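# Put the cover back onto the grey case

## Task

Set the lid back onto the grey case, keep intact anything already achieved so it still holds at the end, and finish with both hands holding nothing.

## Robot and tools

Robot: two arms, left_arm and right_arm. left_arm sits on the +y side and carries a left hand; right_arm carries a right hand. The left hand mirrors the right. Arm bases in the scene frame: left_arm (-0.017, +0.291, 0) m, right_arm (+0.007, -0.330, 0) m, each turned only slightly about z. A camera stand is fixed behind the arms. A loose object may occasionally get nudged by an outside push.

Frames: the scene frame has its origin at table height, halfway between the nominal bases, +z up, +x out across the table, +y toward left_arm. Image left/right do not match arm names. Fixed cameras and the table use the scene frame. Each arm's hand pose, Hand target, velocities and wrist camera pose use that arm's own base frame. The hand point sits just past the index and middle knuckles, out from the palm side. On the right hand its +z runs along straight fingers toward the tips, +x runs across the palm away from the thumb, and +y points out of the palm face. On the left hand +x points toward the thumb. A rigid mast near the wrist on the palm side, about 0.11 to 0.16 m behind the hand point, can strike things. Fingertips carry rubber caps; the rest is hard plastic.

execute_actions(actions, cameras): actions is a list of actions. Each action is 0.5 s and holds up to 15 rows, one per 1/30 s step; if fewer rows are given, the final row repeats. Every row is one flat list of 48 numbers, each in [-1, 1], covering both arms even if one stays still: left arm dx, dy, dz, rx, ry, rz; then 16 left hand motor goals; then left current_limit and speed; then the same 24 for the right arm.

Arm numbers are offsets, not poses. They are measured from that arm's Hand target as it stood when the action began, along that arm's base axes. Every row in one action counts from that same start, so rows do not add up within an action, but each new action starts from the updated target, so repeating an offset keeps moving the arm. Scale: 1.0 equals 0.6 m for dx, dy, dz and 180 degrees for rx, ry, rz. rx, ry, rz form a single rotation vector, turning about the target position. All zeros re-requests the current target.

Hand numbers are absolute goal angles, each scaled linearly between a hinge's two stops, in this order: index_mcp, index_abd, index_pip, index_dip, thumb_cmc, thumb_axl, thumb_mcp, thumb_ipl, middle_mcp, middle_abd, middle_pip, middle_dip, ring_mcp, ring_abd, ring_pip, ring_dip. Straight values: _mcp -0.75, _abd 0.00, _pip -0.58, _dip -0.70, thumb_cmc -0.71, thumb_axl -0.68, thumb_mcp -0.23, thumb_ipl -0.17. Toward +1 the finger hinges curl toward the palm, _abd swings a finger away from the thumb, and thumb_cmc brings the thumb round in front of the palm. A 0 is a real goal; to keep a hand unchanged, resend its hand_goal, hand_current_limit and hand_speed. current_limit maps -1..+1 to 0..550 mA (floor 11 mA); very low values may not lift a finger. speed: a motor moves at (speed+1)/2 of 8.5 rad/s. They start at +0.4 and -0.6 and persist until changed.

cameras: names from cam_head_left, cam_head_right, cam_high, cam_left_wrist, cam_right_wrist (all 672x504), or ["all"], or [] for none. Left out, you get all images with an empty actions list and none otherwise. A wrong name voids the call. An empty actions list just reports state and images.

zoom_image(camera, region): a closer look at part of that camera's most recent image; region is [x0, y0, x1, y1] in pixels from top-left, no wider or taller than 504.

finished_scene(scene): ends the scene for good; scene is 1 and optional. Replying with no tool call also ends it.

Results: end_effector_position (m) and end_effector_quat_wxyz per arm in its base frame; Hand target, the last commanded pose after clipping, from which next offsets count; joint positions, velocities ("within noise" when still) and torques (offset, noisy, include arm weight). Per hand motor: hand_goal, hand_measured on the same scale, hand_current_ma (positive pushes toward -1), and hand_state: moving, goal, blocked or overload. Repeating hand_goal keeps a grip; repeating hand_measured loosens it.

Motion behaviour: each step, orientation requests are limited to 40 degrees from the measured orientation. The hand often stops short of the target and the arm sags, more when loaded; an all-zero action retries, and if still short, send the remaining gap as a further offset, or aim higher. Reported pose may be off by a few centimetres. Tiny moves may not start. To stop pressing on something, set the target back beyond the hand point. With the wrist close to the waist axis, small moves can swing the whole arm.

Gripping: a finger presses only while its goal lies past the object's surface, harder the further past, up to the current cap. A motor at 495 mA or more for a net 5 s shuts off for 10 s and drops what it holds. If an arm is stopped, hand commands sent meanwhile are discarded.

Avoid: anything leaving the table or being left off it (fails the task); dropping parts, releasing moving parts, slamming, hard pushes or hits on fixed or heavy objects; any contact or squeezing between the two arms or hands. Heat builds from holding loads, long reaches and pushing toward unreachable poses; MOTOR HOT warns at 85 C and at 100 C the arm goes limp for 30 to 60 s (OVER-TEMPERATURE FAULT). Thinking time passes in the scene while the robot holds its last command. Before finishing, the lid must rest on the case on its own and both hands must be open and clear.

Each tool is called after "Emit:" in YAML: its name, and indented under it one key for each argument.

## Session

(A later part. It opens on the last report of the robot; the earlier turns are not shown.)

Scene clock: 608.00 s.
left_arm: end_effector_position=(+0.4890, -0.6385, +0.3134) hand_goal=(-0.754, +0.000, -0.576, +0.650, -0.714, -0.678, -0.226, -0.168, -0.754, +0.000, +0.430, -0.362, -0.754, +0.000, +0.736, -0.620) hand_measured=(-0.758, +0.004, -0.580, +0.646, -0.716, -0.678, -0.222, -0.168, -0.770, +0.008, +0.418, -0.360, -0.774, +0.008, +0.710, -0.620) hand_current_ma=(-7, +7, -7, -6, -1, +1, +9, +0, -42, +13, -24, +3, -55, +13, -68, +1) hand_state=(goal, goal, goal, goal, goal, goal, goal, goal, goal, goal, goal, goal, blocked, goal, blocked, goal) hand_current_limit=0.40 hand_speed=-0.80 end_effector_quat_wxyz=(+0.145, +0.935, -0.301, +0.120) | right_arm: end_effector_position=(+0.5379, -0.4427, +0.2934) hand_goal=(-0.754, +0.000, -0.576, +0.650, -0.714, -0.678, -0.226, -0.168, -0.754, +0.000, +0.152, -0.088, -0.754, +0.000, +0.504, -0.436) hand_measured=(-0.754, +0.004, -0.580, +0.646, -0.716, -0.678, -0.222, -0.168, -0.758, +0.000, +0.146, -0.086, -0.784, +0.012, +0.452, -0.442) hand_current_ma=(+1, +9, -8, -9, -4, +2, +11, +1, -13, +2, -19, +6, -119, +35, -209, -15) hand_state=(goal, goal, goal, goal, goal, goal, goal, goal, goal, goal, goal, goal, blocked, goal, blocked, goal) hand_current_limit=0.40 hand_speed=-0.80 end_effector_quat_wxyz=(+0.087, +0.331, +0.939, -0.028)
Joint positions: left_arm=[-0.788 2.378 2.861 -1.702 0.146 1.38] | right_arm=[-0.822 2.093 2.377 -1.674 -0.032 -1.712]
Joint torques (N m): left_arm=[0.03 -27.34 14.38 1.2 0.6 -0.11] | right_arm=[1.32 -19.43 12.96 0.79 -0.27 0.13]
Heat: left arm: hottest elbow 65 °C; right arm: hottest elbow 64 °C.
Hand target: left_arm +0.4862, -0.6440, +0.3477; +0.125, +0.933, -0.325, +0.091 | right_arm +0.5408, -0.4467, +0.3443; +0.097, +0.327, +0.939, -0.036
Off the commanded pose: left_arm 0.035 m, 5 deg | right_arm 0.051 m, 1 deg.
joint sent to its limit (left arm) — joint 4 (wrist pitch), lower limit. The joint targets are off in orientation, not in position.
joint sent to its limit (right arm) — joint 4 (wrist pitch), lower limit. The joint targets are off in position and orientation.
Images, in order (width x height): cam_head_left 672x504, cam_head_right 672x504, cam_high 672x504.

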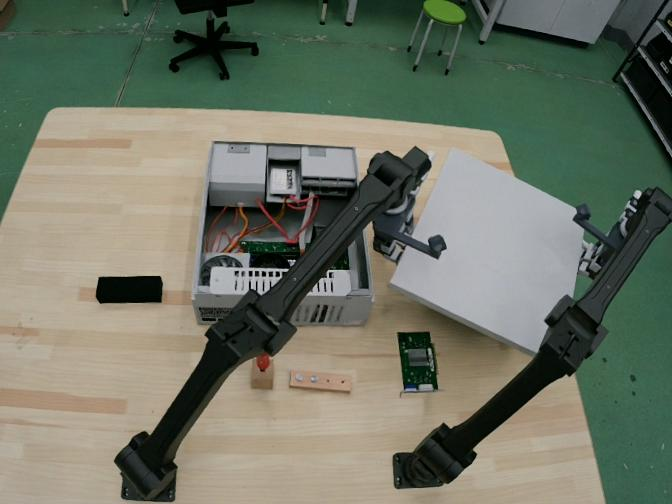

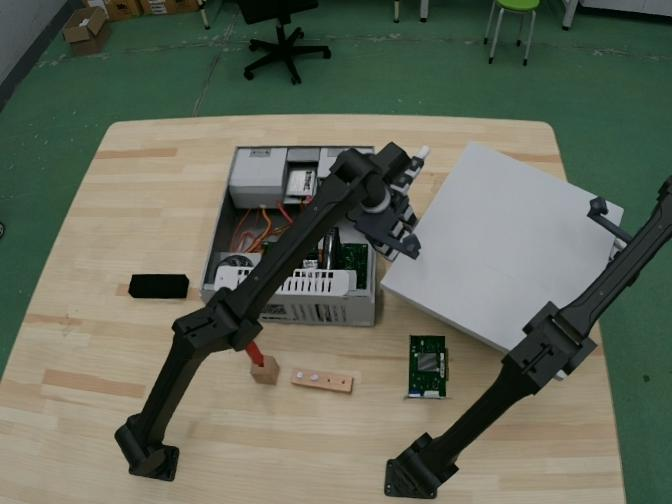

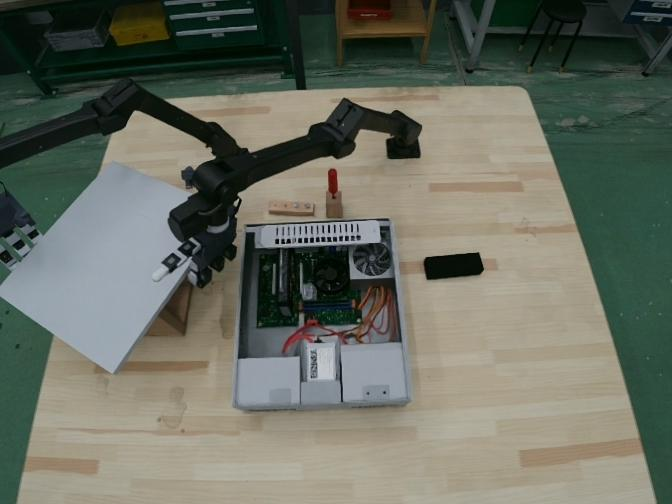

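Emit:
zoom_image:
  camera: "cam_head_left"
  region: [370, 130, 630, 380]

Emit:
zoom_image:
  camera: "cam_head_right"
  region: [370, 120, 640, 390]

Emit:
zoom_image:
  camera: "cam_high"
  region: [0, 150, 250, 390]

Scaled by 1.938 from the camera's 672x504 image, which has a finer 960x720 frame.

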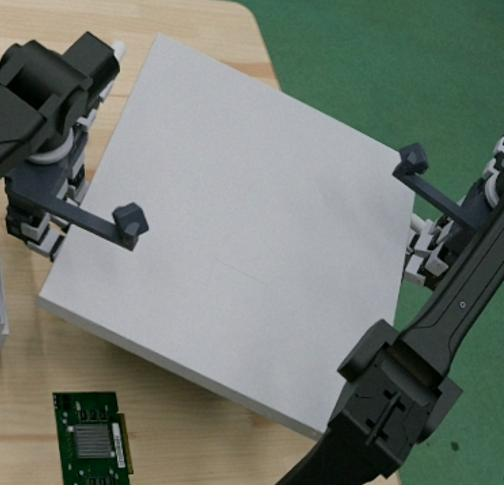

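Scaled by 1.867 from the camera's 672x504 image, which has a finer 960x720 frame.

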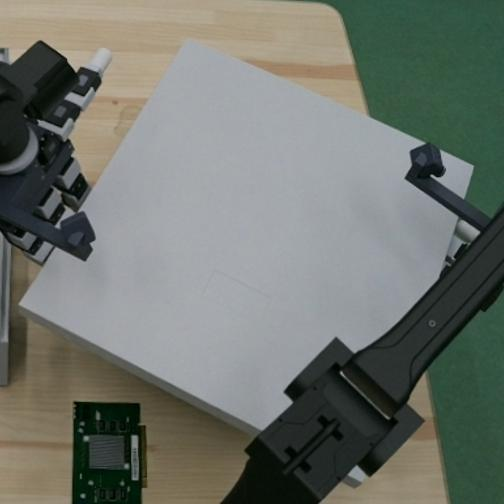

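Scaled by 2.016 from the camera's 672x504 image, which has a finer 960x720 frame.

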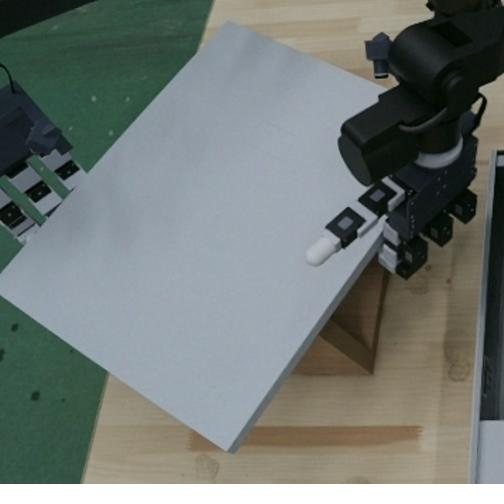

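Emit:
execute_actions:
  actions:
    - [[0.002,0.035,0.01,0,0,0.007,-0.754,0,-0.576,0.65,-0.714,-0.678,-0.226,-0.168,-0.754,0,0.431,-0.362,-0.754,0,0.737,-0.62,0.4,-0.8,0.015,0.041,0.01,0,0,0.007,-0.754,0,-0.576,0.65,-0.714,-0.678,-0.226,-0.168,-0.754,0,0.153,-0.087,-0.754,0,0.504,-0.435,0.4,-0.8]]
    - [[0.005,0.071,0,0,0,0.013,-0.754,0,-0.576,0.65,-0.714,-0.678,-0.226,-0.168,-0.754,0,0.431,-0.362,-0.754,0,0.737,-0.62,0.4,-0.8,0.031,0.082,0,0,0,0.013,-0.754,0,-0.576,0.65,-0.714,-0.678,-0.226,-0.168,-0.754,0,0.153,-0.087,-0.754,0,0.504,-0.435,0.4,-0.8]]
  cameras: ["all"]

Scene clock: 646.43 s.
left_arm: end_effector_position=(+0.5038, -0.5842, +0.3150) hand_goal=(-0.754, +0.000, -0.576, +0.650, -0.714, -0.678, -0.226, -0.168, -0.754, +0.000, +0.430, -0.362, -0.754, +0.000, +0.736, -0.620) hand_measured=(-0.756, +0.004, -0.580, +0.646, -0.716, -0.678, -0.222, -0.168, -0.772, +0.006, +0.422, -0.360, -0.776, +0.010, +0.710, -0.622) hand_current_ma=(-5, +5, -6, -6, -1, +1, +9, +0, -48, +8, -17, +3, -61, +17, -65, -2) hand_state=(goal, goal, goal, goal, goal, goal, goal, goal, goal, goal, goal, goal, blocked, goal, blocked, goal) hand_current_limit=0.40 hand_speed=-0.80 end_effector_quat_wxyz=(+0.122, +0.948, -0.279, +0.093) | right_arm: end_effector_position=(+0.5739, -0.3767, +0.3171) hand_goal=(-0.754, +0.000, -0.576, +0.650, -0.714, -0.678, -0.226, -0.168, -0.754, +0.000, +0.152, -0.088, -0.754, +0.000, +0.504, -0.436) hand_measured=(-0.754, +0.004, -0.578, +0.646, -0.716, -0.678, -0.222, -0.168, -0.756, +0.000, +0.146, -0.088, -0.792, +0.014, +0.452, -0.442) hand_current_ma=(+1, +9, -8, -9, -4, +2, +11, +1, -8, +2, -18, +0, -153, +39, -209, -18) hand_state=(goal, goal, goal, goal, goal, goal, goal, goal, goal, goal, goal, goal, blocked, goal, blocked, goal) hand_current_limit=0.40 hand_speed=-0.80 end_effector_quat_wxyz=(+0.099, +0.295, +0.950, -0.031)
Joint positions: left_arm=[-0.724 2.258 2.663 -1.702 0.141 1.401] | right_arm=[-0.713 2.039 2.35 -1.674 -0.022 -1.679]
Joint torques (N m): left_arm=[0.15 -30.21 9.96 1.02 0.56 0.11] | right_arm=[1.26 -19.72 8.85 0.83 -0.17 0.21]
Heat: left arm: hottest elbow 77 °C; right arm: hottest elbow 68 °C.
Hand target: left_arm +0.4905, -0.5804, +0.3537; +0.122, +0.943, -0.295, +0.095 | right_arm +0.5686, -0.3728, +0.3503; +0.098, +0.297, +0.949, -0.033
Off the commanded pose: left_arm 0.041 m, 2 deg | right_arm 0.034 m, 0 deg.
joint sent to its limit (left arm) — joint 4 (wrist pitch), lower limit. The joint targets are off in orientation, not in position.
joint sent to its limit (right arm) — joint 4 (wrist pitch), lower limit. The joint targets are off in orientation, not in position.
camera_calibration:
cam_left_wrist: T_world_to_cam=[[-0.3362, 0.886684, -0.317429, 0.756178], [0.597666, 0.461353, 0.655705, -0.281689], [0.72785, 0.0307312, -0.685047, -0.00174078], [0, 0, 0, 1]] pos_world=[0.42385, -0.540479, 0.423545]
cam_right_wrist: T_world_to_cam=[[0.988316, 0.088671, 0.12397, -0.54038], [-0.0438838, -0.613371, 0.788575, -0.496147], [0.145963, -0.784802, -0.602313, -0.0593931], [0, 0, 0, 1]] pos_world=[0.520963, -0.303018, 0.422467]

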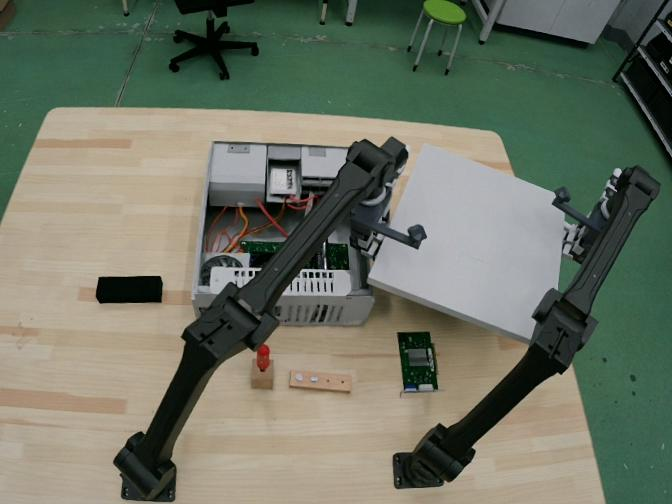

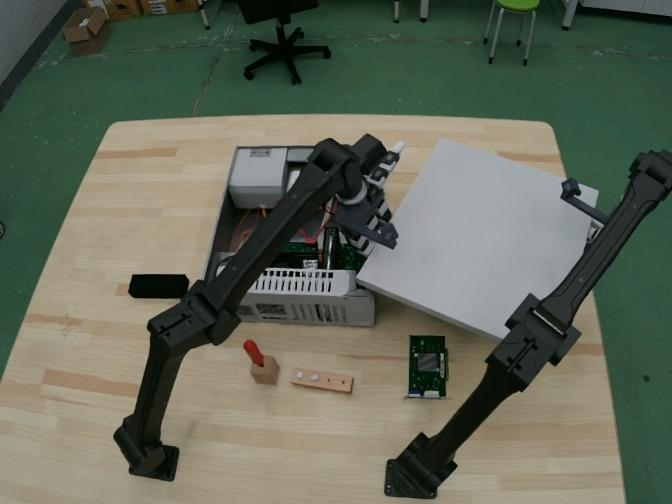

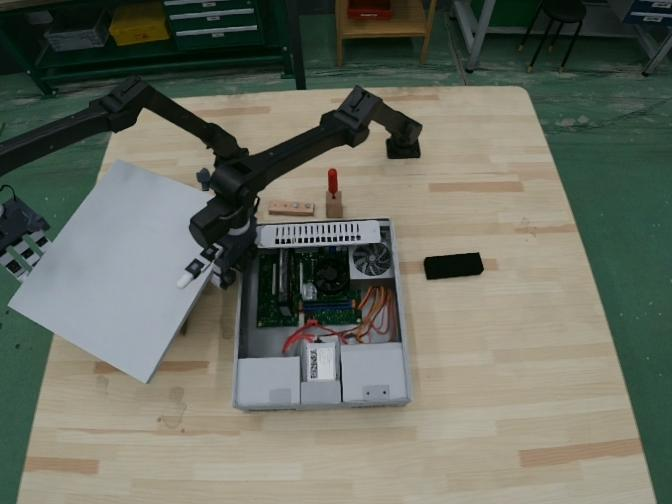

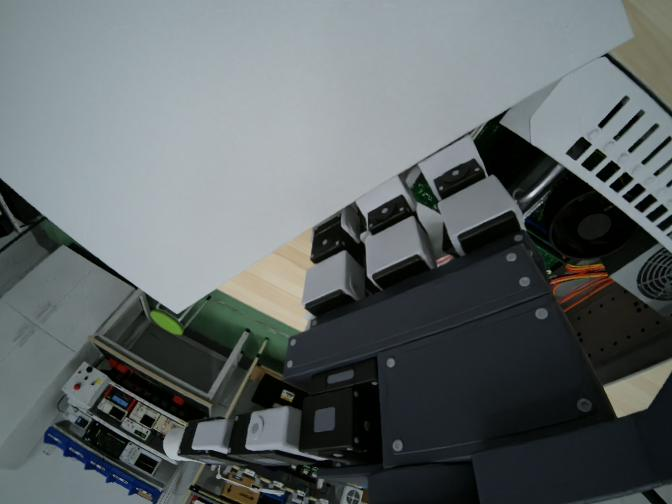

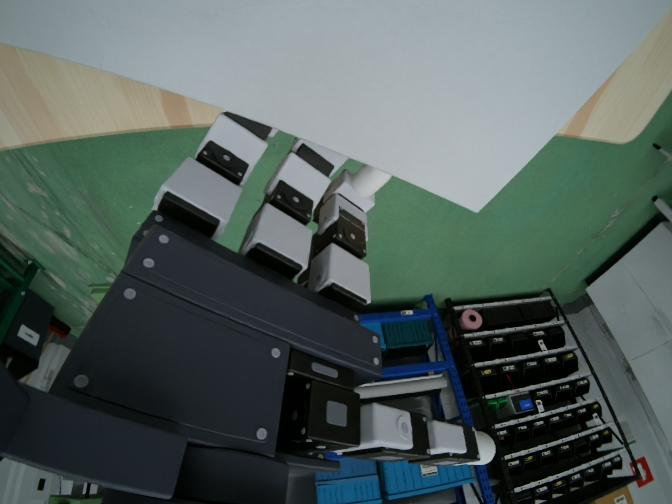

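Emit:
execute_actions:
  actions:
    - [[0.006,0.083,0,0,0,0.018,-0.754,0,-0.576,0.65,-0.714,-0.678,-0.226,-0.168,-0.754,0,0.431,-0.362,-0.754,0,0.737,-0.62,0.4,-0.8,0.04,0.103,-0.011,0,0,0.022,-0.754,0,-0.576,0.65,-0.714,-0.678,-0.226,-0.168,-0.754,0,0.153,-0.087,-0.754,0,0.504,-0.435,0.4,-0.8]]
    - [[0.006,0.083,0,0,0,0.018,-0.754,0,-0.576,0.65,-0.714,-0.678,-0.226,-0.168,-0.754,0,0.431,-0.362,-0.754,0,0.737,-0.62,0.4,-0.8,0.04,0.103,-0.011,0,0,0.022,-0.754,0,-0.576,0.65,-0.714,-0.678,-0.226,-0.168,-0.754,0,0.153,-0.087,-0.754,0,0.504,-0.435,0.4,-0.8]]
    - [[0.006,0.083,0,0,0,0.018,-0.754,0,-0.576,0.65,-0.714,-0.678,-0.226,-0.168,-0.754,0,0.431,-0.362,-0.754,0,0.737,-0.62,0.4,-0.8,0.04,0.103,-0.011,0,0,0.022,-0.754,0,-0.576,0.65,-0.714,-0.678,-0.226,-0.168,-0.754,0,0.153,-0.087,-0.754,0,0.504,-0.435,0.4,-0.8]]
  cameras: ["all"]

Scene clock: 660.27 s.
left_arm: end_effector_position=(+0.5064, -0.4303, +0.3207) hand_goal=(-0.754, +0.000, -0.576, +0.650, -0.714, -0.678, -0.226, -0.168, -0.754, +0.000, +0.430, -0.362, -0.754, +0.000, +0.736, -0.620) hand_measured=(-0.756, +0.002, -0.580, +0.646, -0.716, -0.678, -0.222, -0.168, -0.768, +0.006, +0.416, -0.362, -0.780, +0.010, +0.712, -0.624) hand_current_ma=(-3, +3, -5, -6, -1, +1, +9, +0, -36, +9, -30, +0, -71, +18, -62, -8) hand_state=(goal, goal, goal, goal, goal, goal, goal, goal, goal, goal, goal, goal, blocked, goal, blocked, goal) hand_current_limit=0.40 hand_speed=-0.80 end_effector_quat_wxyz=(+0.099, +0.970, -0.208, +0.074) | right_arm: end_effector_position=(+0.6219, -0.2249, +0.2995) hand_goal=(-0.754, +0.000, -0.576, +0.650, -0.714, -0.678, -0.226, -0.168, -0.754, +0.000, +0.152, -0.088, -0.754, +0.000, +0.504, -0.436) hand_measured=(-0.996, +0.046, -0.630, +0.646, -0.714, -0.678, -0.222, -0.168, -0.762, +0.000, +0.136, -0.096, -0.784, +0.008, +0.464, -0.448) hand_current_ma=(-385, +151, -214, -11, -2, +2, +12, +1, -26, +2, -51, -28, -118, +22, -150, -40) hand_state=(blocked, blocked, blocked, goal, goal, goal, goal, goal, goal, goal, goal, goal, blocked, goal, blocked, goal) hand_current_limit=0.40 hand_speed=-0.80 end_effector_quat_wxyz=(+0.062, +0.227, +0.971, -0.035)
Joint positions: left_arm=[-0.546 1.873 2.061 -1.552 0.137 1.432] | right_arm=[-0.465 1.964 2.204 -1.674 0.039 -1.58]
Joint torques (N m): left_arm=[0.21 -24.35 10.25 1.77 0.64 0.09] | right_arm=[5.42 -17.67 9.88 1.55 -1.39 0.02]
Heat: left arm: hottest elbow 70 °C; right arm: hottest elbow 64 °C.
Hand target: left_arm +0.5013, -0.4310, +0.3538; +0.114, +0.964, -0.214, +0.105 | right_arm +0.6404, -0.1874, +0.3305; +0.101, +0.198, +0.975, -0.022
Off the commanded pose: left_arm 0.033 m, 4 deg | right_arm 0.052 m, 6 deg.
camera_calibration:
cam_left_wrist: T_world_to_cam=[[-0.477075, 0.839728, -0.259336, 0.654954], [0.553799, 0.516362, 0.653205, -0.311252], [0.682426, 0.168008, -0.711384, 0.0861082], [0, 0, 0, 1]] pos_world=[0.426071, -0.403732, 0.434421]
cam_right_wrist: T_world_to_cam=[[0.973376, 0.224967, 0.0439204, -0.53507], [0.106015, -0.611745, 0.783919, -0.478372], [0.203224, -0.758392, -0.619308, 0.0175534], [0, 0, 0, 1]] pos_world=[0.567972, -0.158956, 0.409376]

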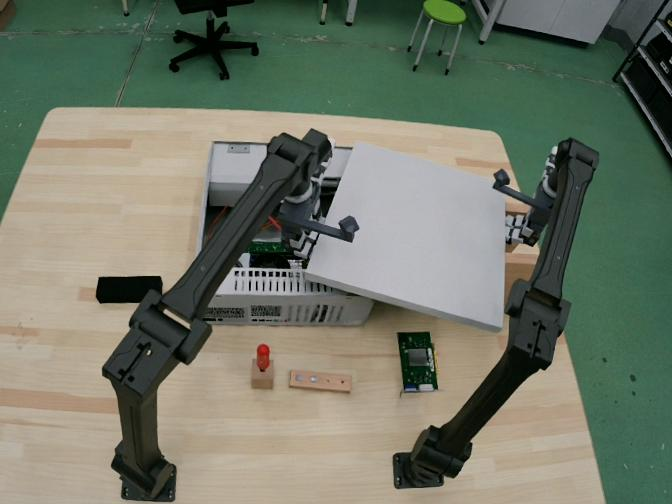

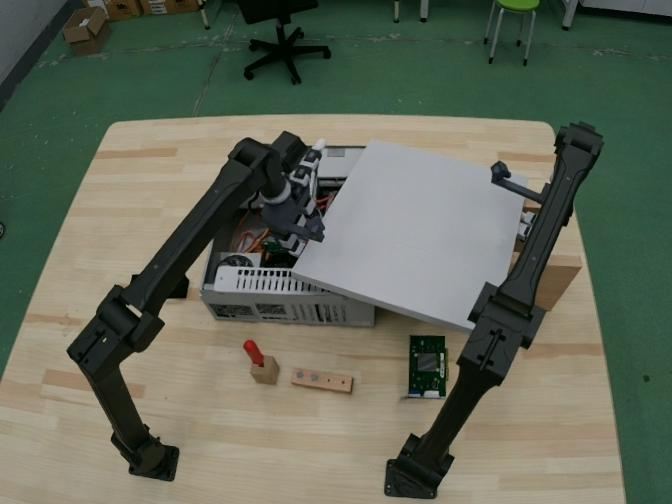

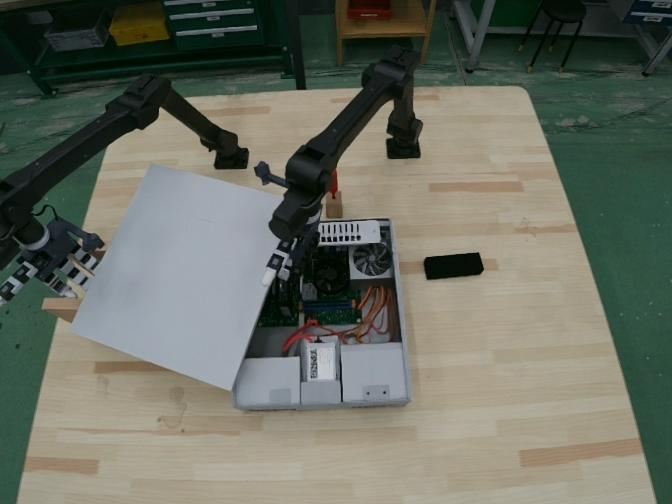

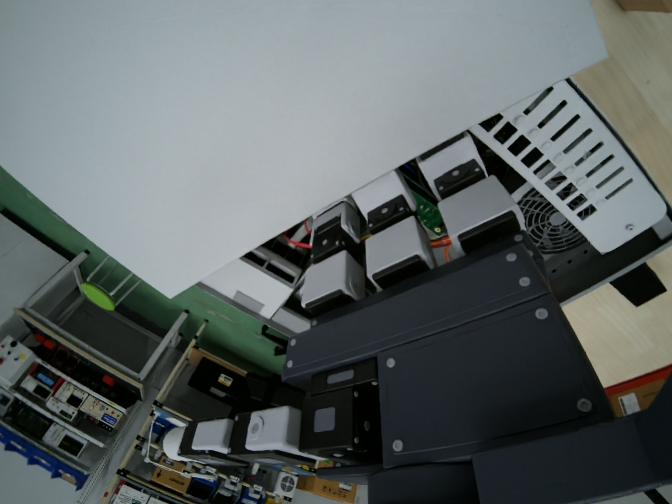

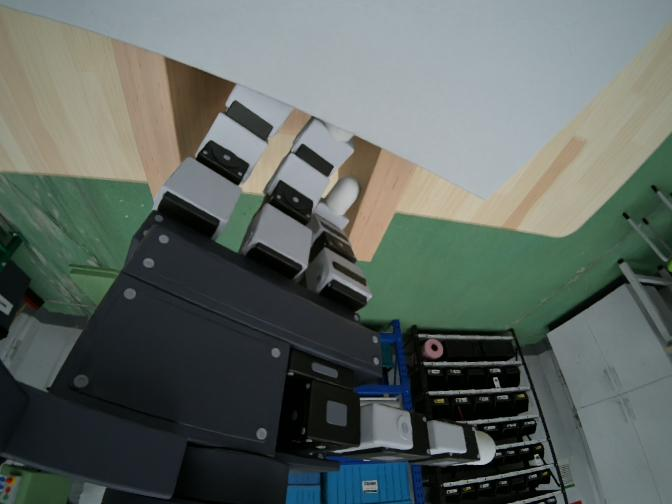

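Emit:
execute_actions:
  actions:
    - [[0,0,0.01,0,0,0,-0.754,0,-0.576,0.65,-0.714,-0.678,-0.226,-0.168,-0.754,0,0.431,-0.362,-0.754,0,0.737,-0.62,0.4,-0.8,-0.02,-0.03,0.05,0,0,0,-0.996,0.046,-0.63,0.65,-0.714,-0.678,-0.226,-0.168,-0.754,0,0.153,-0.087,-0.754,0,0.504,-0.435,0.4,-0.8]]
    - [[0,0,0.01,0,0,0,-0.754,0,-0.576,0.65,-0.714,-0.678,-0.226,-0.168,-0.754,0,0.431,-0.362,-0.754,0,0.737,-0.62,0.4,-0.8,0,0,0.03,0,0,0,-0.996,0.046,-0.63,0.65,-0.714,-0.678,-0.226,-0.168,-0.754,0,0.153,-0.087,-0.754,0,0.504,-0.435,0.4,-0.8]]
  cameras: ["all"]

Scene clock: 672.40 s.
left_arm: end_effector_position=(+0.5049, -0.4288, +0.3199) hand_goal=(-0.754, +0.000, -0.576, +0.650, -0.714, -0.678, -0.226, -0.168, -0.754, +0.000, +0.430, -0.362, -0.754, +0.000, +0.736, -0.620) hand_measured=(-0.756, +0.002, -0.580, +0.646, -0.716, -0.678, -0.222, -0.168, -0.770, +0.006, +0.416, -0.362, -0.780, +0.010, +0.712, -0.624) hand_current_ma=(-3, +3, -5, -6, -1, +1, +9, +0, -41, +9, -30, +0, -71, +18, -62, -8) hand_state=(goal, goal, goal, goal, goal, goal, goal, goal, goal, goal, goal, goal, blocked, goal, blocked, goal) hand_current_limit=0.40 hand_speed=-0.80 end_effector_quat_wxyz=(+0.097, +0.971, -0.208, +0.070) | right_arm: end_effector_position=(+0.6212, -0.2217, +0.3033) hand_goal=(-0.996, +0.046, -0.630, +0.650, -0.714, -0.678, -0.226, -0.168, -0.754, +0.000, +0.152, -0.088, -0.754, +0.000, +0.504, -0.436) hand_measured=(-1.000, +0.070, -0.664, +0.636, -0.714, -0.678, -0.222, -0.168, -0.766, +0.000, +0.136, -0.096, -0.786, +0.006, +0.464, -0.448) hand_current_ma=(-14, +76, -130, -50, -2, +2, +12, +1, -46, +2, -54, -28, -124, +18, -150, -40) hand_state=(goal, blocked, blocked, goal, goal, goal, goal, goal, goal, goal, goal, goal, blocked, goal, blocked, goal) hand_current_limit=0.40 hand_speed=-0.80 end_effector_quat_wxyz=(+0.066, +0.219, +0.973, -0.025)
Joint positions: left_arm=[-0.546 1.873 2.061 -1.561 0.137 1.434] | right_arm=[-0.468 1.961 2.204 -1.674 0.016 -1.596]
Joint torques (N m): left_arm=[0.09 -24.23 13.31 0.7 0.66 0.07] | right_arm=[2.84 -19.78 13.83 0.69 -1.12 -0.09]
Heat: left arm: hottest elbow 65 °C; right arm: hottest elbow 63 °C.
Hand target: left_arm +0.5013, -0.4310, +0.3658; +0.114, +0.964, -0.214, +0.105 | right_arm +0.6284, -0.2055, +0.3785; +0.101, +0.198, +0.975, -0.022
Off the commanded pose: left_arm 0.046 m, 5 deg | right_arm 0.077 m, 5 deg.
joint sent to its limit (right arm) — joint 4 (wrist pitch), lower limit. The joint targets are off in position and orientation.
camera_calibration:
cam_left_wrist: T_world_to_cam=[[-0.478385, 0.841325, -0.251635, 0.651656], [0.559029, 0.512755, 0.651589, -0.314358], [0.677226, 0.171039, -0.715619, 0.0916764], [0, 0, 0, 1]] pos_world=[0.425392, -0.402746, 0.434417]
cam_right_wrist: T_world_to_cam=[[0.96889, 0.24027, 0.0593445, -0.533818], [0.107068, -0.623114, 0.774768, -0.479735], [0.223132, -0.744312, -0.629454, 0.0162904], [0, 0, 0, 1]] pos_world=[0.564941, -0.158544, 0.413617]

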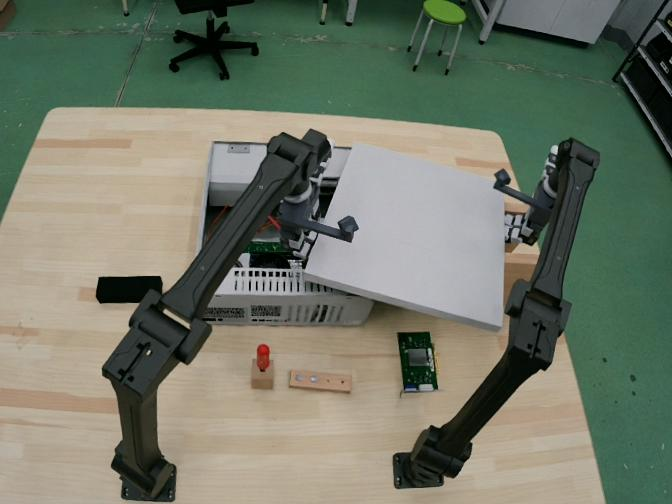

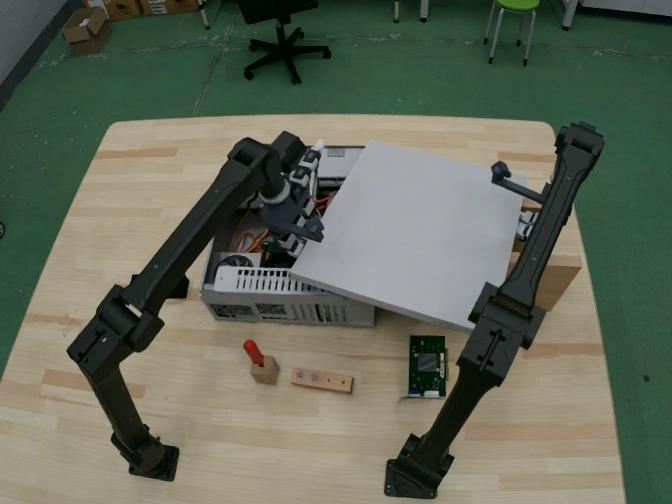

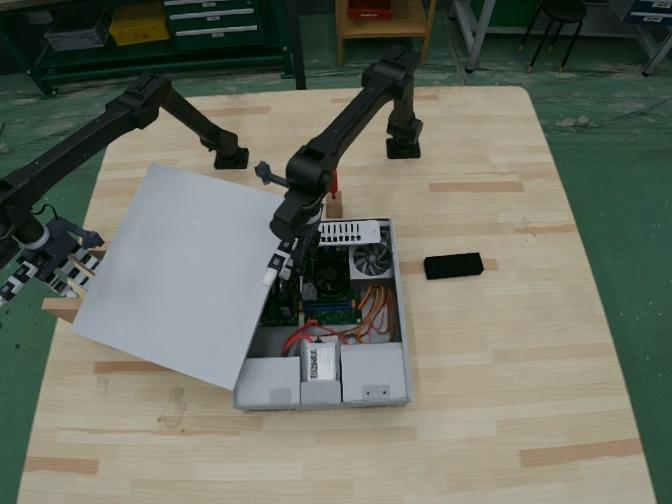

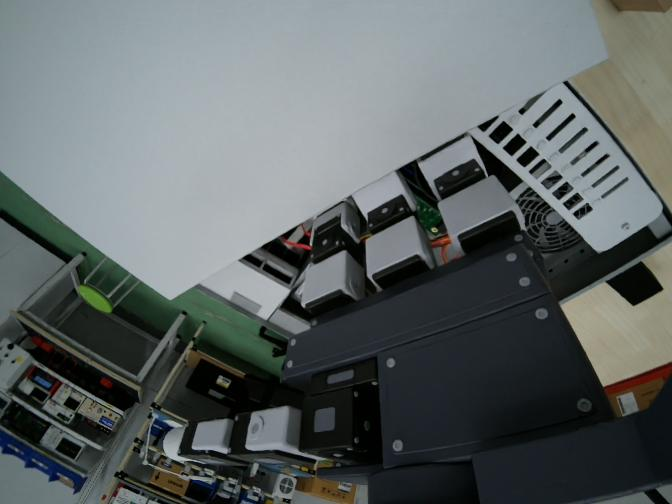

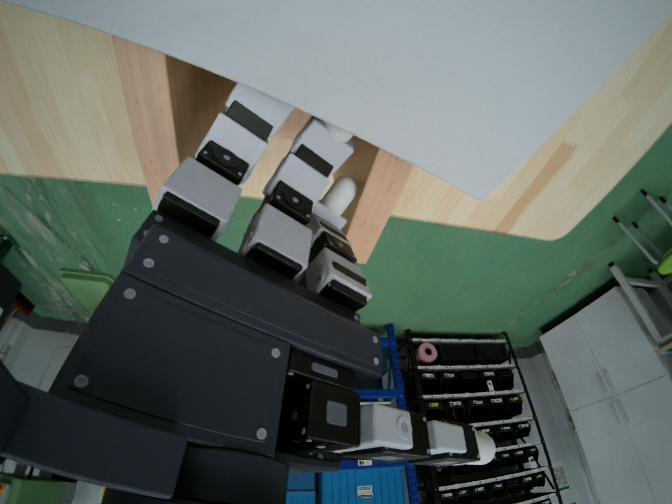

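Emit:
execute_actions:
  actions:
    - [[0,0,0,0,0,0,-0.754,0,-0.576,0.65,-0.714,-0.678,-0.226,-0.168,-0.754,0,0.431,-0.362,-0.754,0,0.737,-0.62,0.4,-0.8,-0.03,-0.01,-0.03,-0.025,-0.0495,0,-0.996,0.046,-0.63,0.65,-0.714,-0.678,-0.226,-0.168,-0.754,0,0.153,-0.087,-0.754,0,0.504,-0.435,0.4,-0.8]]
  cameras: ["cam_right_wrist", "cam_head_right"]

Scene clock: 681.60 s.
left_arm: end_effector_position=(+0.5039, -0.4284, +0.3197) hand_goal=(-0.754, +0.000, -0.576, +0.650, -0.714, -0.678, -0.226, -0.168, -0.754, +0.000, +0.430, -0.362, -0.754, +0.000, +0.736, -0.620) hand_measured=(-0.756, +0.002, -0.580, +0.646, -0.716, -0.678, -0.222, -0.168, -0.760, +0.004, +0.424, -0.362, -0.780, +0.010, +0.712, -0.624) hand_current_ma=(-3, +3, -5, -6, -1, +1, +9, +0, -13, +4, -11, +0, -73, +18, -62, -5) hand_state=(goal, goal, goal, goal, goal, goal, goal, goal, goal, goal, goal, goal, blocked, goal, blocked, goal) hand_current_limit=0.40 hand_speed=-0.80 end_effector_quat_wxyz=(+0.097, +0.971, -0.209, +0.068) | right_arm: end_effector_position=(+0.6110, -0.2124, +0.3317) hand_goal=(-0.996, +0.046, -0.630, +0.650, -0.714, -0.678, -0.226, -0.168, -0.754, +0.000, +0.152, -0.088, -0.754, +0.000, +0.504, -0.436) hand_measured=(-0.994, +0.050, -0.632, +0.646, -0.714, -0.678, -0.222, -0.168, -0.782, +0.006, +0.124, -0.104, -0.782, +0.006, +0.480, -0.446) hand_current_ma=(+4, +11, -6, -9, -2, +2, +12, +1, -110, +13, -105, -51, -109, +15, -86, -35) hand_state=(goal, goal, goal, goal, goal, goal, goal, goal, blocked, goal, blocked, goal, blocked, goal, blocked, goal) hand_current_limit=0.40 hand_speed=-0.80 end_effector_quat_wxyz=(+0.152, +0.196, +0.968, -0.041)
Joint positions: left_arm=[-0.546 1.873 2.061 -1.565 0.138 1.436] | right_arm=[-0.469 1.8 2.005 -1.459 -0.003 -1.64]
Joint torques (N m): left_arm=[0.44 -24.76 13.33 0.79 0.65 0.04] | right_arm=[1.14 -16.62 9.42 1.87 -0.28 0.09]
Heat: left arm: hottest elbow 63 °C; right arm: hottest elbow 66 °C.
Hand target: left_arm +0.5012, -0.4310, +0.3658; +0.114, +0.964, -0.214, +0.105 | right_arm +0.6105, -0.2115, +0.3604; +0.184, +0.195, +0.962, -0.045
Off the commanded pose: left_arm 0.046 m, 5 deg | right_arm 0.029 m, 4 deg.
camera_calibration:
cam_right_wrist: T_world_to_cam=[[0.936034, 0.293699, 0.193862, -0.541012], [0.00527823, -0.562538, 0.826755, -0.437114], [0.351871, -0.772847, -0.528104, -0.0750156], [0, 0, 0, 1]] pos_world=[0.535108, -0.144974, 0.426652]
Images, in order (width x height): cam_head_right 672x504, cam_right_wrist 672x504.

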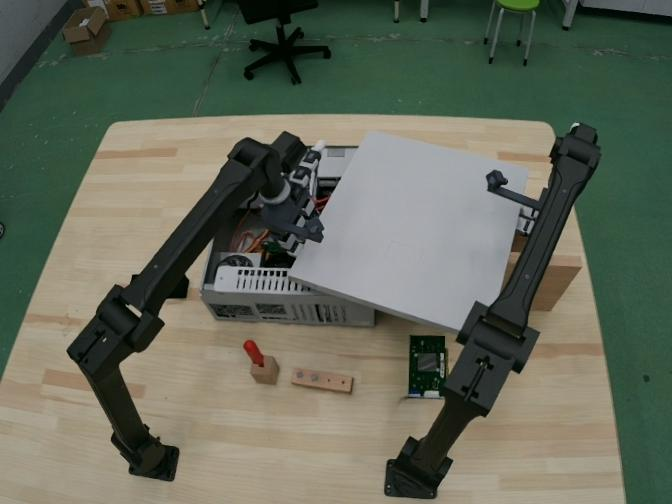

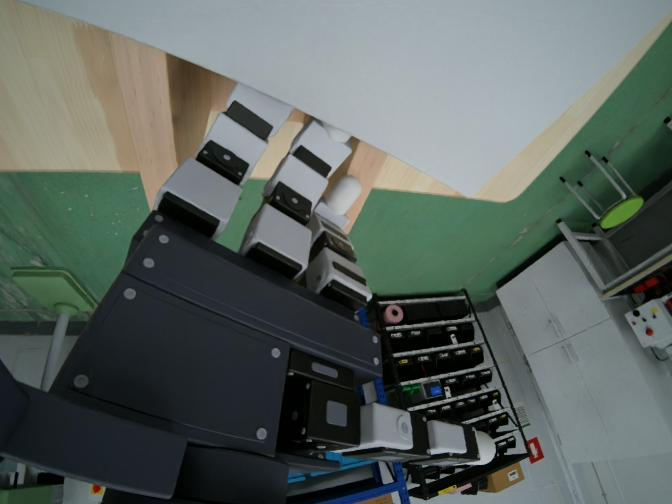

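Emit:
execute_actions:
  actions:
    - [[0.01,0.06,0,0,0,0.0194,-0.754,0,-0.576,0.65,-0.714,-0.678,-0.226,-0.168,-0.754,0,0.431,-0.362,-0.754,0,0.737,-0.62,0.4,-0.8,0.045,0.11,0,0,0,0.0194,-0.754,0,-0.576,0.65,-0.714,-0.678,-0.226,-0.168,-0.754,0,0.153,-0.087,-0.754,0,0.504,-0.435,0.4,-0.8]]
    - [[0.01,0.083,0,0,0,0.0194,-0.754,0,-0.576,0.65,-0.714,-0.678,-0.226,-0.168,-0.754,0,0.431,-0.362,-0.754,0,0.737,-0.62,0.4,-0.8,0.045,0.11,0,0,0,0.0194,-0.754,0,-0.576,0.65,-0.714,-0.678,-0.226,-0.168,-0.754,0,0.153,-0.087,-0.754,0,0.504,-0.435,0.4,-0.8]]
  cameras: ["all"]

Scene clock: 699.47 s.
left_arm: end_effector_position=(+0.5230, -0.3367, +0.3366) hand_goal=(-0.754, +0.000, -0.576, +0.650, -0.714, -0.678, -0.226, -0.168, -0.754, +0.000, +0.430, -0.362, -0.754, +0.000, +0.736, -0.620) hand_measured=(-0.768, +0.002, -0.578, +0.646, -0.716, -0.678, -0.222, -0.168, -0.758, +0.004, +0.424, -0.362, -0.776, +0.010, +0.718, -0.622) hand_current_ma=(-34, +3, -2, -6, -1, +1, +9, +0, -9, +5, -12, +0, -61, +18, -44, -3) hand_state=(goal, goal, goal, goal, goal, goal, goal, goal, goal, goal, goal, goal, blocked, goal, goal, goal) hand_current_limit=0.40 hand_speed=-0.80 end_effector_quat_wxyz=(+0.093, +0.982, -0.140, +0.083) | right_arm: end_effector_position=(+0.6504, -0.0832, +0.3312) hand_goal=(-0.754, +0.000, -0.576, +0.650, -0.714, -0.678, -0.226, -0.168, -0.754, +0.000, +0.152, -0.088, -0.754, +0.000, +0.504, -0.436) hand_measured=(-0.754, +0.004, -0.578, +0.646, -0.714, -0.678, -0.222, -0.168, -0.764, +0.006, +0.138, -0.094, -0.794, +0.006, +0.472, -0.448) hand_current_ma=(+0, +12, -6, -9, -1, +2, +12, +1, -38, +13, -44, -20, -162, +15, -118, -38) hand_state=(goal, goal, goal, goal, goal, goal, goal, goal, goal, goal, goal, goal, blocked, goal, blocked, goal) hand_current_limit=0.40 hand_speed=-0.80 end_effector_quat_wxyz=(+0.158, +0.133, +0.978, -0.037)
Joint positions: left_arm=[-0.403 1.748 1.926 -1.54 0.137 1.436] | right_arm=[-0.245 1.801 2.005 -1.452 0.038 -1.551]
Joint torques (N m): left_arm=[-0.79 -22.48 10.11 1.76 0.75 0.11] | right_arm=[2.14 -13.86 13.52 1.06 -0.3 0.25]
Heat: left arm: hottest elbow 62 °C; right arm: hottest elbow 59 °C.
Hand target: left_arm +0.5134, -0.3451, +0.3658; +0.107, +0.976, -0.155, +0.112 | right_arm +0.6644, -0.0794, +0.3606; +0.186, +0.135, +0.973, -0.034
Off the commanded pose: left_arm 0.032 m, 4 deg | right_arm 0.033 m, 3 deg.
camera_calibration:
cam_left_wrist: T_world_to_cam=[[-0.588324, 0.765219, -0.261371, 0.622074], [0.474729, 0.588516, 0.654432, -0.313922], [0.654605, 0.260938, -0.70951, 0.115557], [0, 0, 0, 1]] pos_world=[0.439365, -0.321428, 0.450021]
cam_right_wrist: T_world_to_cam=[[0.890899, 0.411366, 0.192555, -0.576235], [0.0721262, -0.546693, 0.834221, -0.408846], [0.448439, -0.729318, -0.516718, -0.0522413], [0, 0, 0, 1]] pos_world=[0.566283, -0.0245697, 0.425031]

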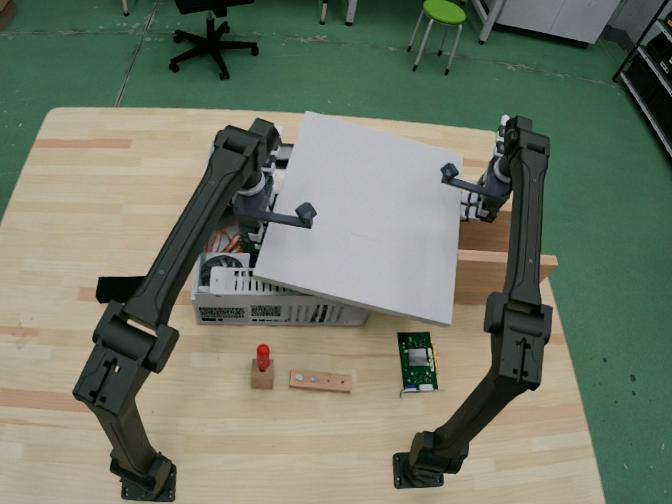

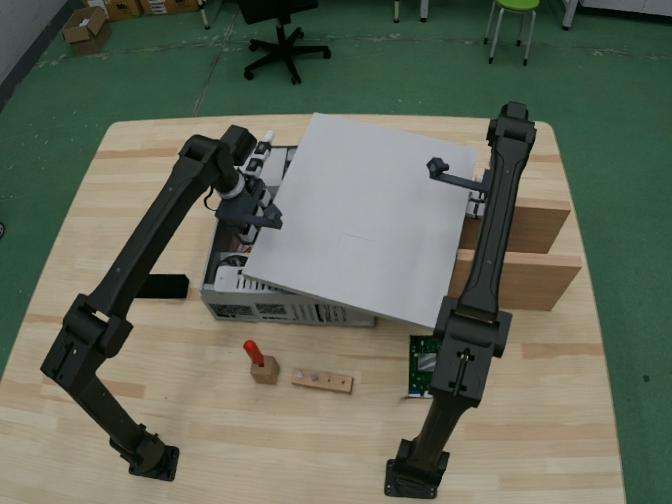

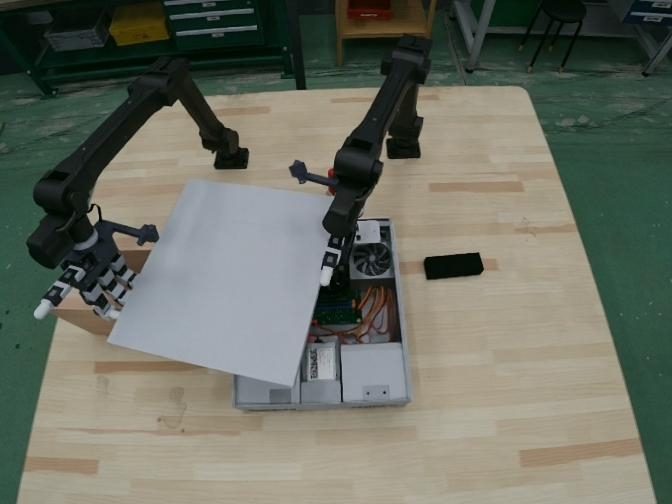

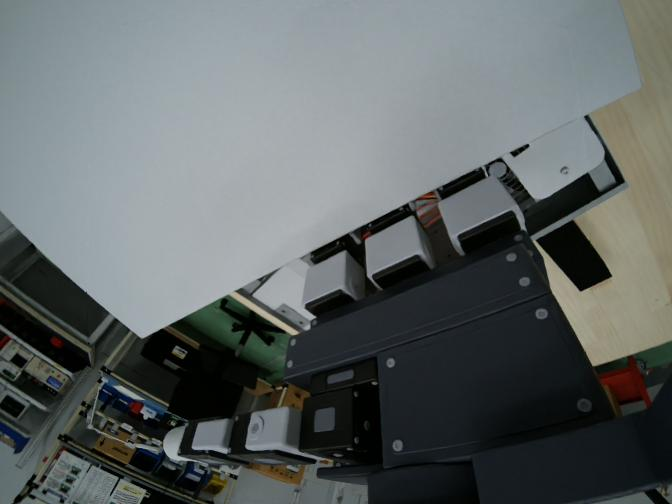

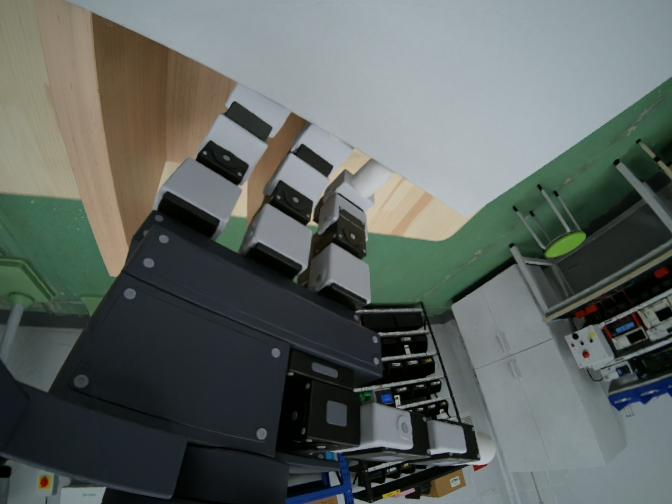

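Emit:
execute_actions:
  actions:
    - [[0.019,0.065,-0.025,0.0155,0.0103,0.02,-0.754,0,-0.576,0.65,-0.714,-0.678,-0.226,-0.168,-0.754,0,0.431,-0.362,-0.754,0,0.737,-0.62,0.4,-0.8,0.053,0.115,-0.02,0,0,0.02,-0.754,0,-0.576,0.65,-0.714,-0.678,-0.226,-0.168,-0.754,0,0.153,-0.087,-0.754,0,0.504,-0.435,0.4,-0.8]]
    - [[0.019,0.07,-0.025,0.0155,0.0103,0.02,-0.754,0,-0.576,0.65,-0.714,-0.678,-0.226,-0.168,-0.754,0,0.431,-0.362,-0.754,0,0.737,-0.62,0.4,-0.8,0.053,0.115,-0.02,0,0,0.02,-0.754,0,-0.576,0.65,-0.714,-0.678,-0.226,-0.168,-0.754,0,0.153,-0.087,-0.754,0,0.504,-0.435,0.4,-0.8]]
  cameras: ["all"]

Scene clock: 715.90 s.
left_arm: end_effector_position=(+0.5483, -0.2481, +0.3080) hand_goal=(-0.754, +0.000, -0.576, +0.650, -0.714, -0.678, -0.226, -0.168, -0.754, +0.000, +0.430, -0.362, -0.754, +0.000, +0.736, -0.620) hand_measured=(-0.776, +0.002, -0.576, +0.646, -0.716, -0.678, -0.222, -0.168, -0.768, +0.004, +0.424, -0.362, -0.772, +0.010, +0.718, -0.622) hand_current_ma=(-57, +2, +1, -6, -1, +1, +9, +0, -35, +4, -12, +0, -44, +17, -44, -3) hand_state=(blocked, goal, goal, goal, goal, goal, goal, goal, goal, goal, goal, goal, goal, goal, goal, goal) hand_current_limit=0.40 hand_speed=-0.80 end_effector_quat_wxyz=(+0.043, +0.995, -0.074, +0.056) | right_arm: end_effector_position=(+0.7137, +0.0420, +0.2970) hand_goal=(-0.754, +0.000, -0.576, +0.650, -0.714, -0.678, -0.226, -0.168, -0.754, +0.000, +0.152, -0.088, -0.754, +0.000, +0.504, -0.436) hand_measured=(-0.752, +0.004, -0.578, +0.646, -0.714, -0.678, -0.222, -0.168, -0.788, +0.006, +0.120, -0.102, -0.854, +0.006, +0.478, -0.442) hand_current_ma=(+4, +11, -6, -9, +0, +2, +14, +1, -136, +18, -121, -50, -385, +14, -96, -21) hand_state=(goal, goal, goal, goal, goal, goal, goal, goal, blocked, goal, blocked, goal, blocked, goal, blocked, goal) hand_current_limit=0.40 hand_speed=-0.80 end_effector_quat_wxyz=(+0.153, +0.075, +0.985, -0.037)
Joint positions: left_arm=[-0.271 1.74 1.876 -1.58 0.061 1.446] | right_arm=[-0.035 1.969 2.171 -1.468 0.086 -1.467]
Joint torques (N m): left_arm=[-1.2 -21.6 10.26 0.98 1 0.15] | right_arm=[2.84 -16.26 14.24 1.05 -0.7 0.28]
Heat: left arm: hottest elbow 61 °C; right arm: hottest elbow 59 °C.
Hand target: left_arm +0.5361, -0.2642, +0.3355; +0.057, +0.991, -0.095, +0.078 | right_arm +0.7281, +0.0585, +0.3366; +0.188, +0.074, +0.979, -0.022
Off the commanded pose: left_arm 0.034 m, 4 deg | right_arm 0.045 m, 4 deg.
camera_calibration:
cam_left_wrist: T_world_to_cam=[[-0.698869, 0.698152, -0.155453, 0.57309], [0.429752, 0.583607, 0.688997, -0.346598], [0.571748, 0.414712, -0.707897, 0.138769], [0, 0, 0, 1]] pos_world=[0.470125, -0.255376, 0.426127]
cam_right_wrist: T_world_to_cam=[[0.839749, 0.515188, 0.171473, -0.639147], [0.146938, -0.519639, 0.841656, -0.373123], [0.522715, -0.681584, -0.512067, -0.0633654], [0, 0, 0, 1]] pos_world=[0.62467, 0.0922027, 0.39119]

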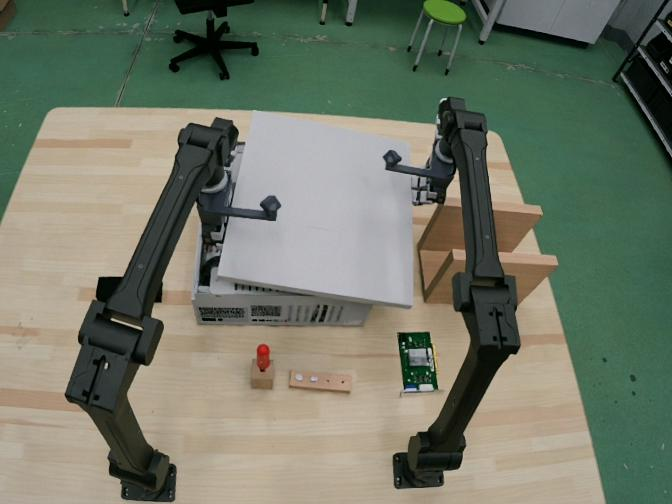

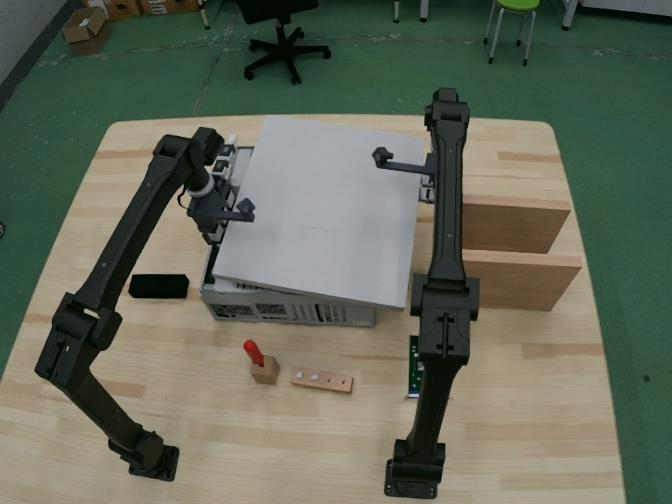

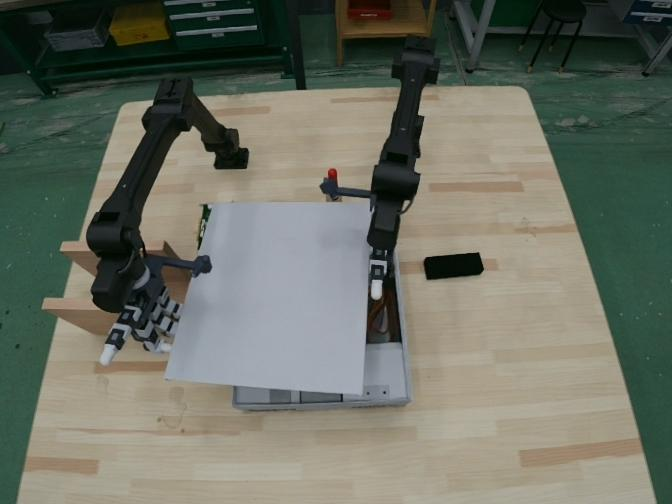

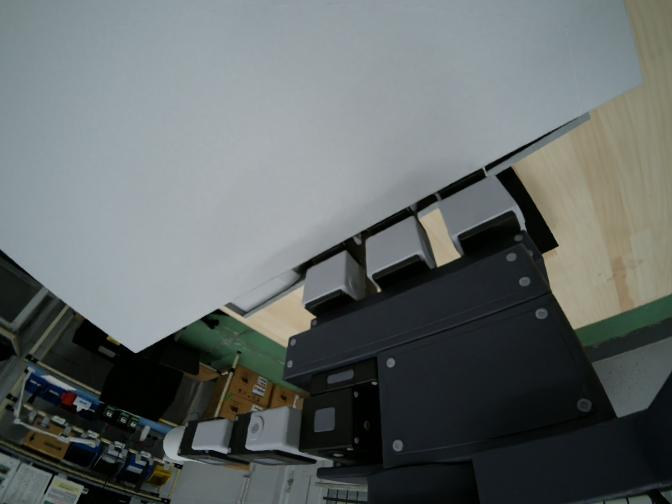

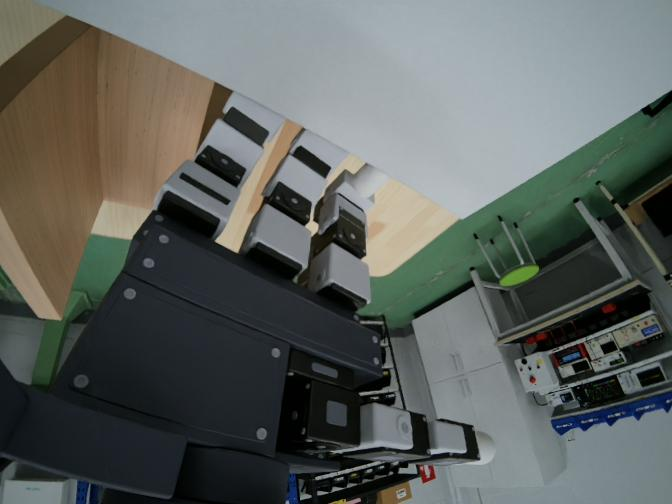

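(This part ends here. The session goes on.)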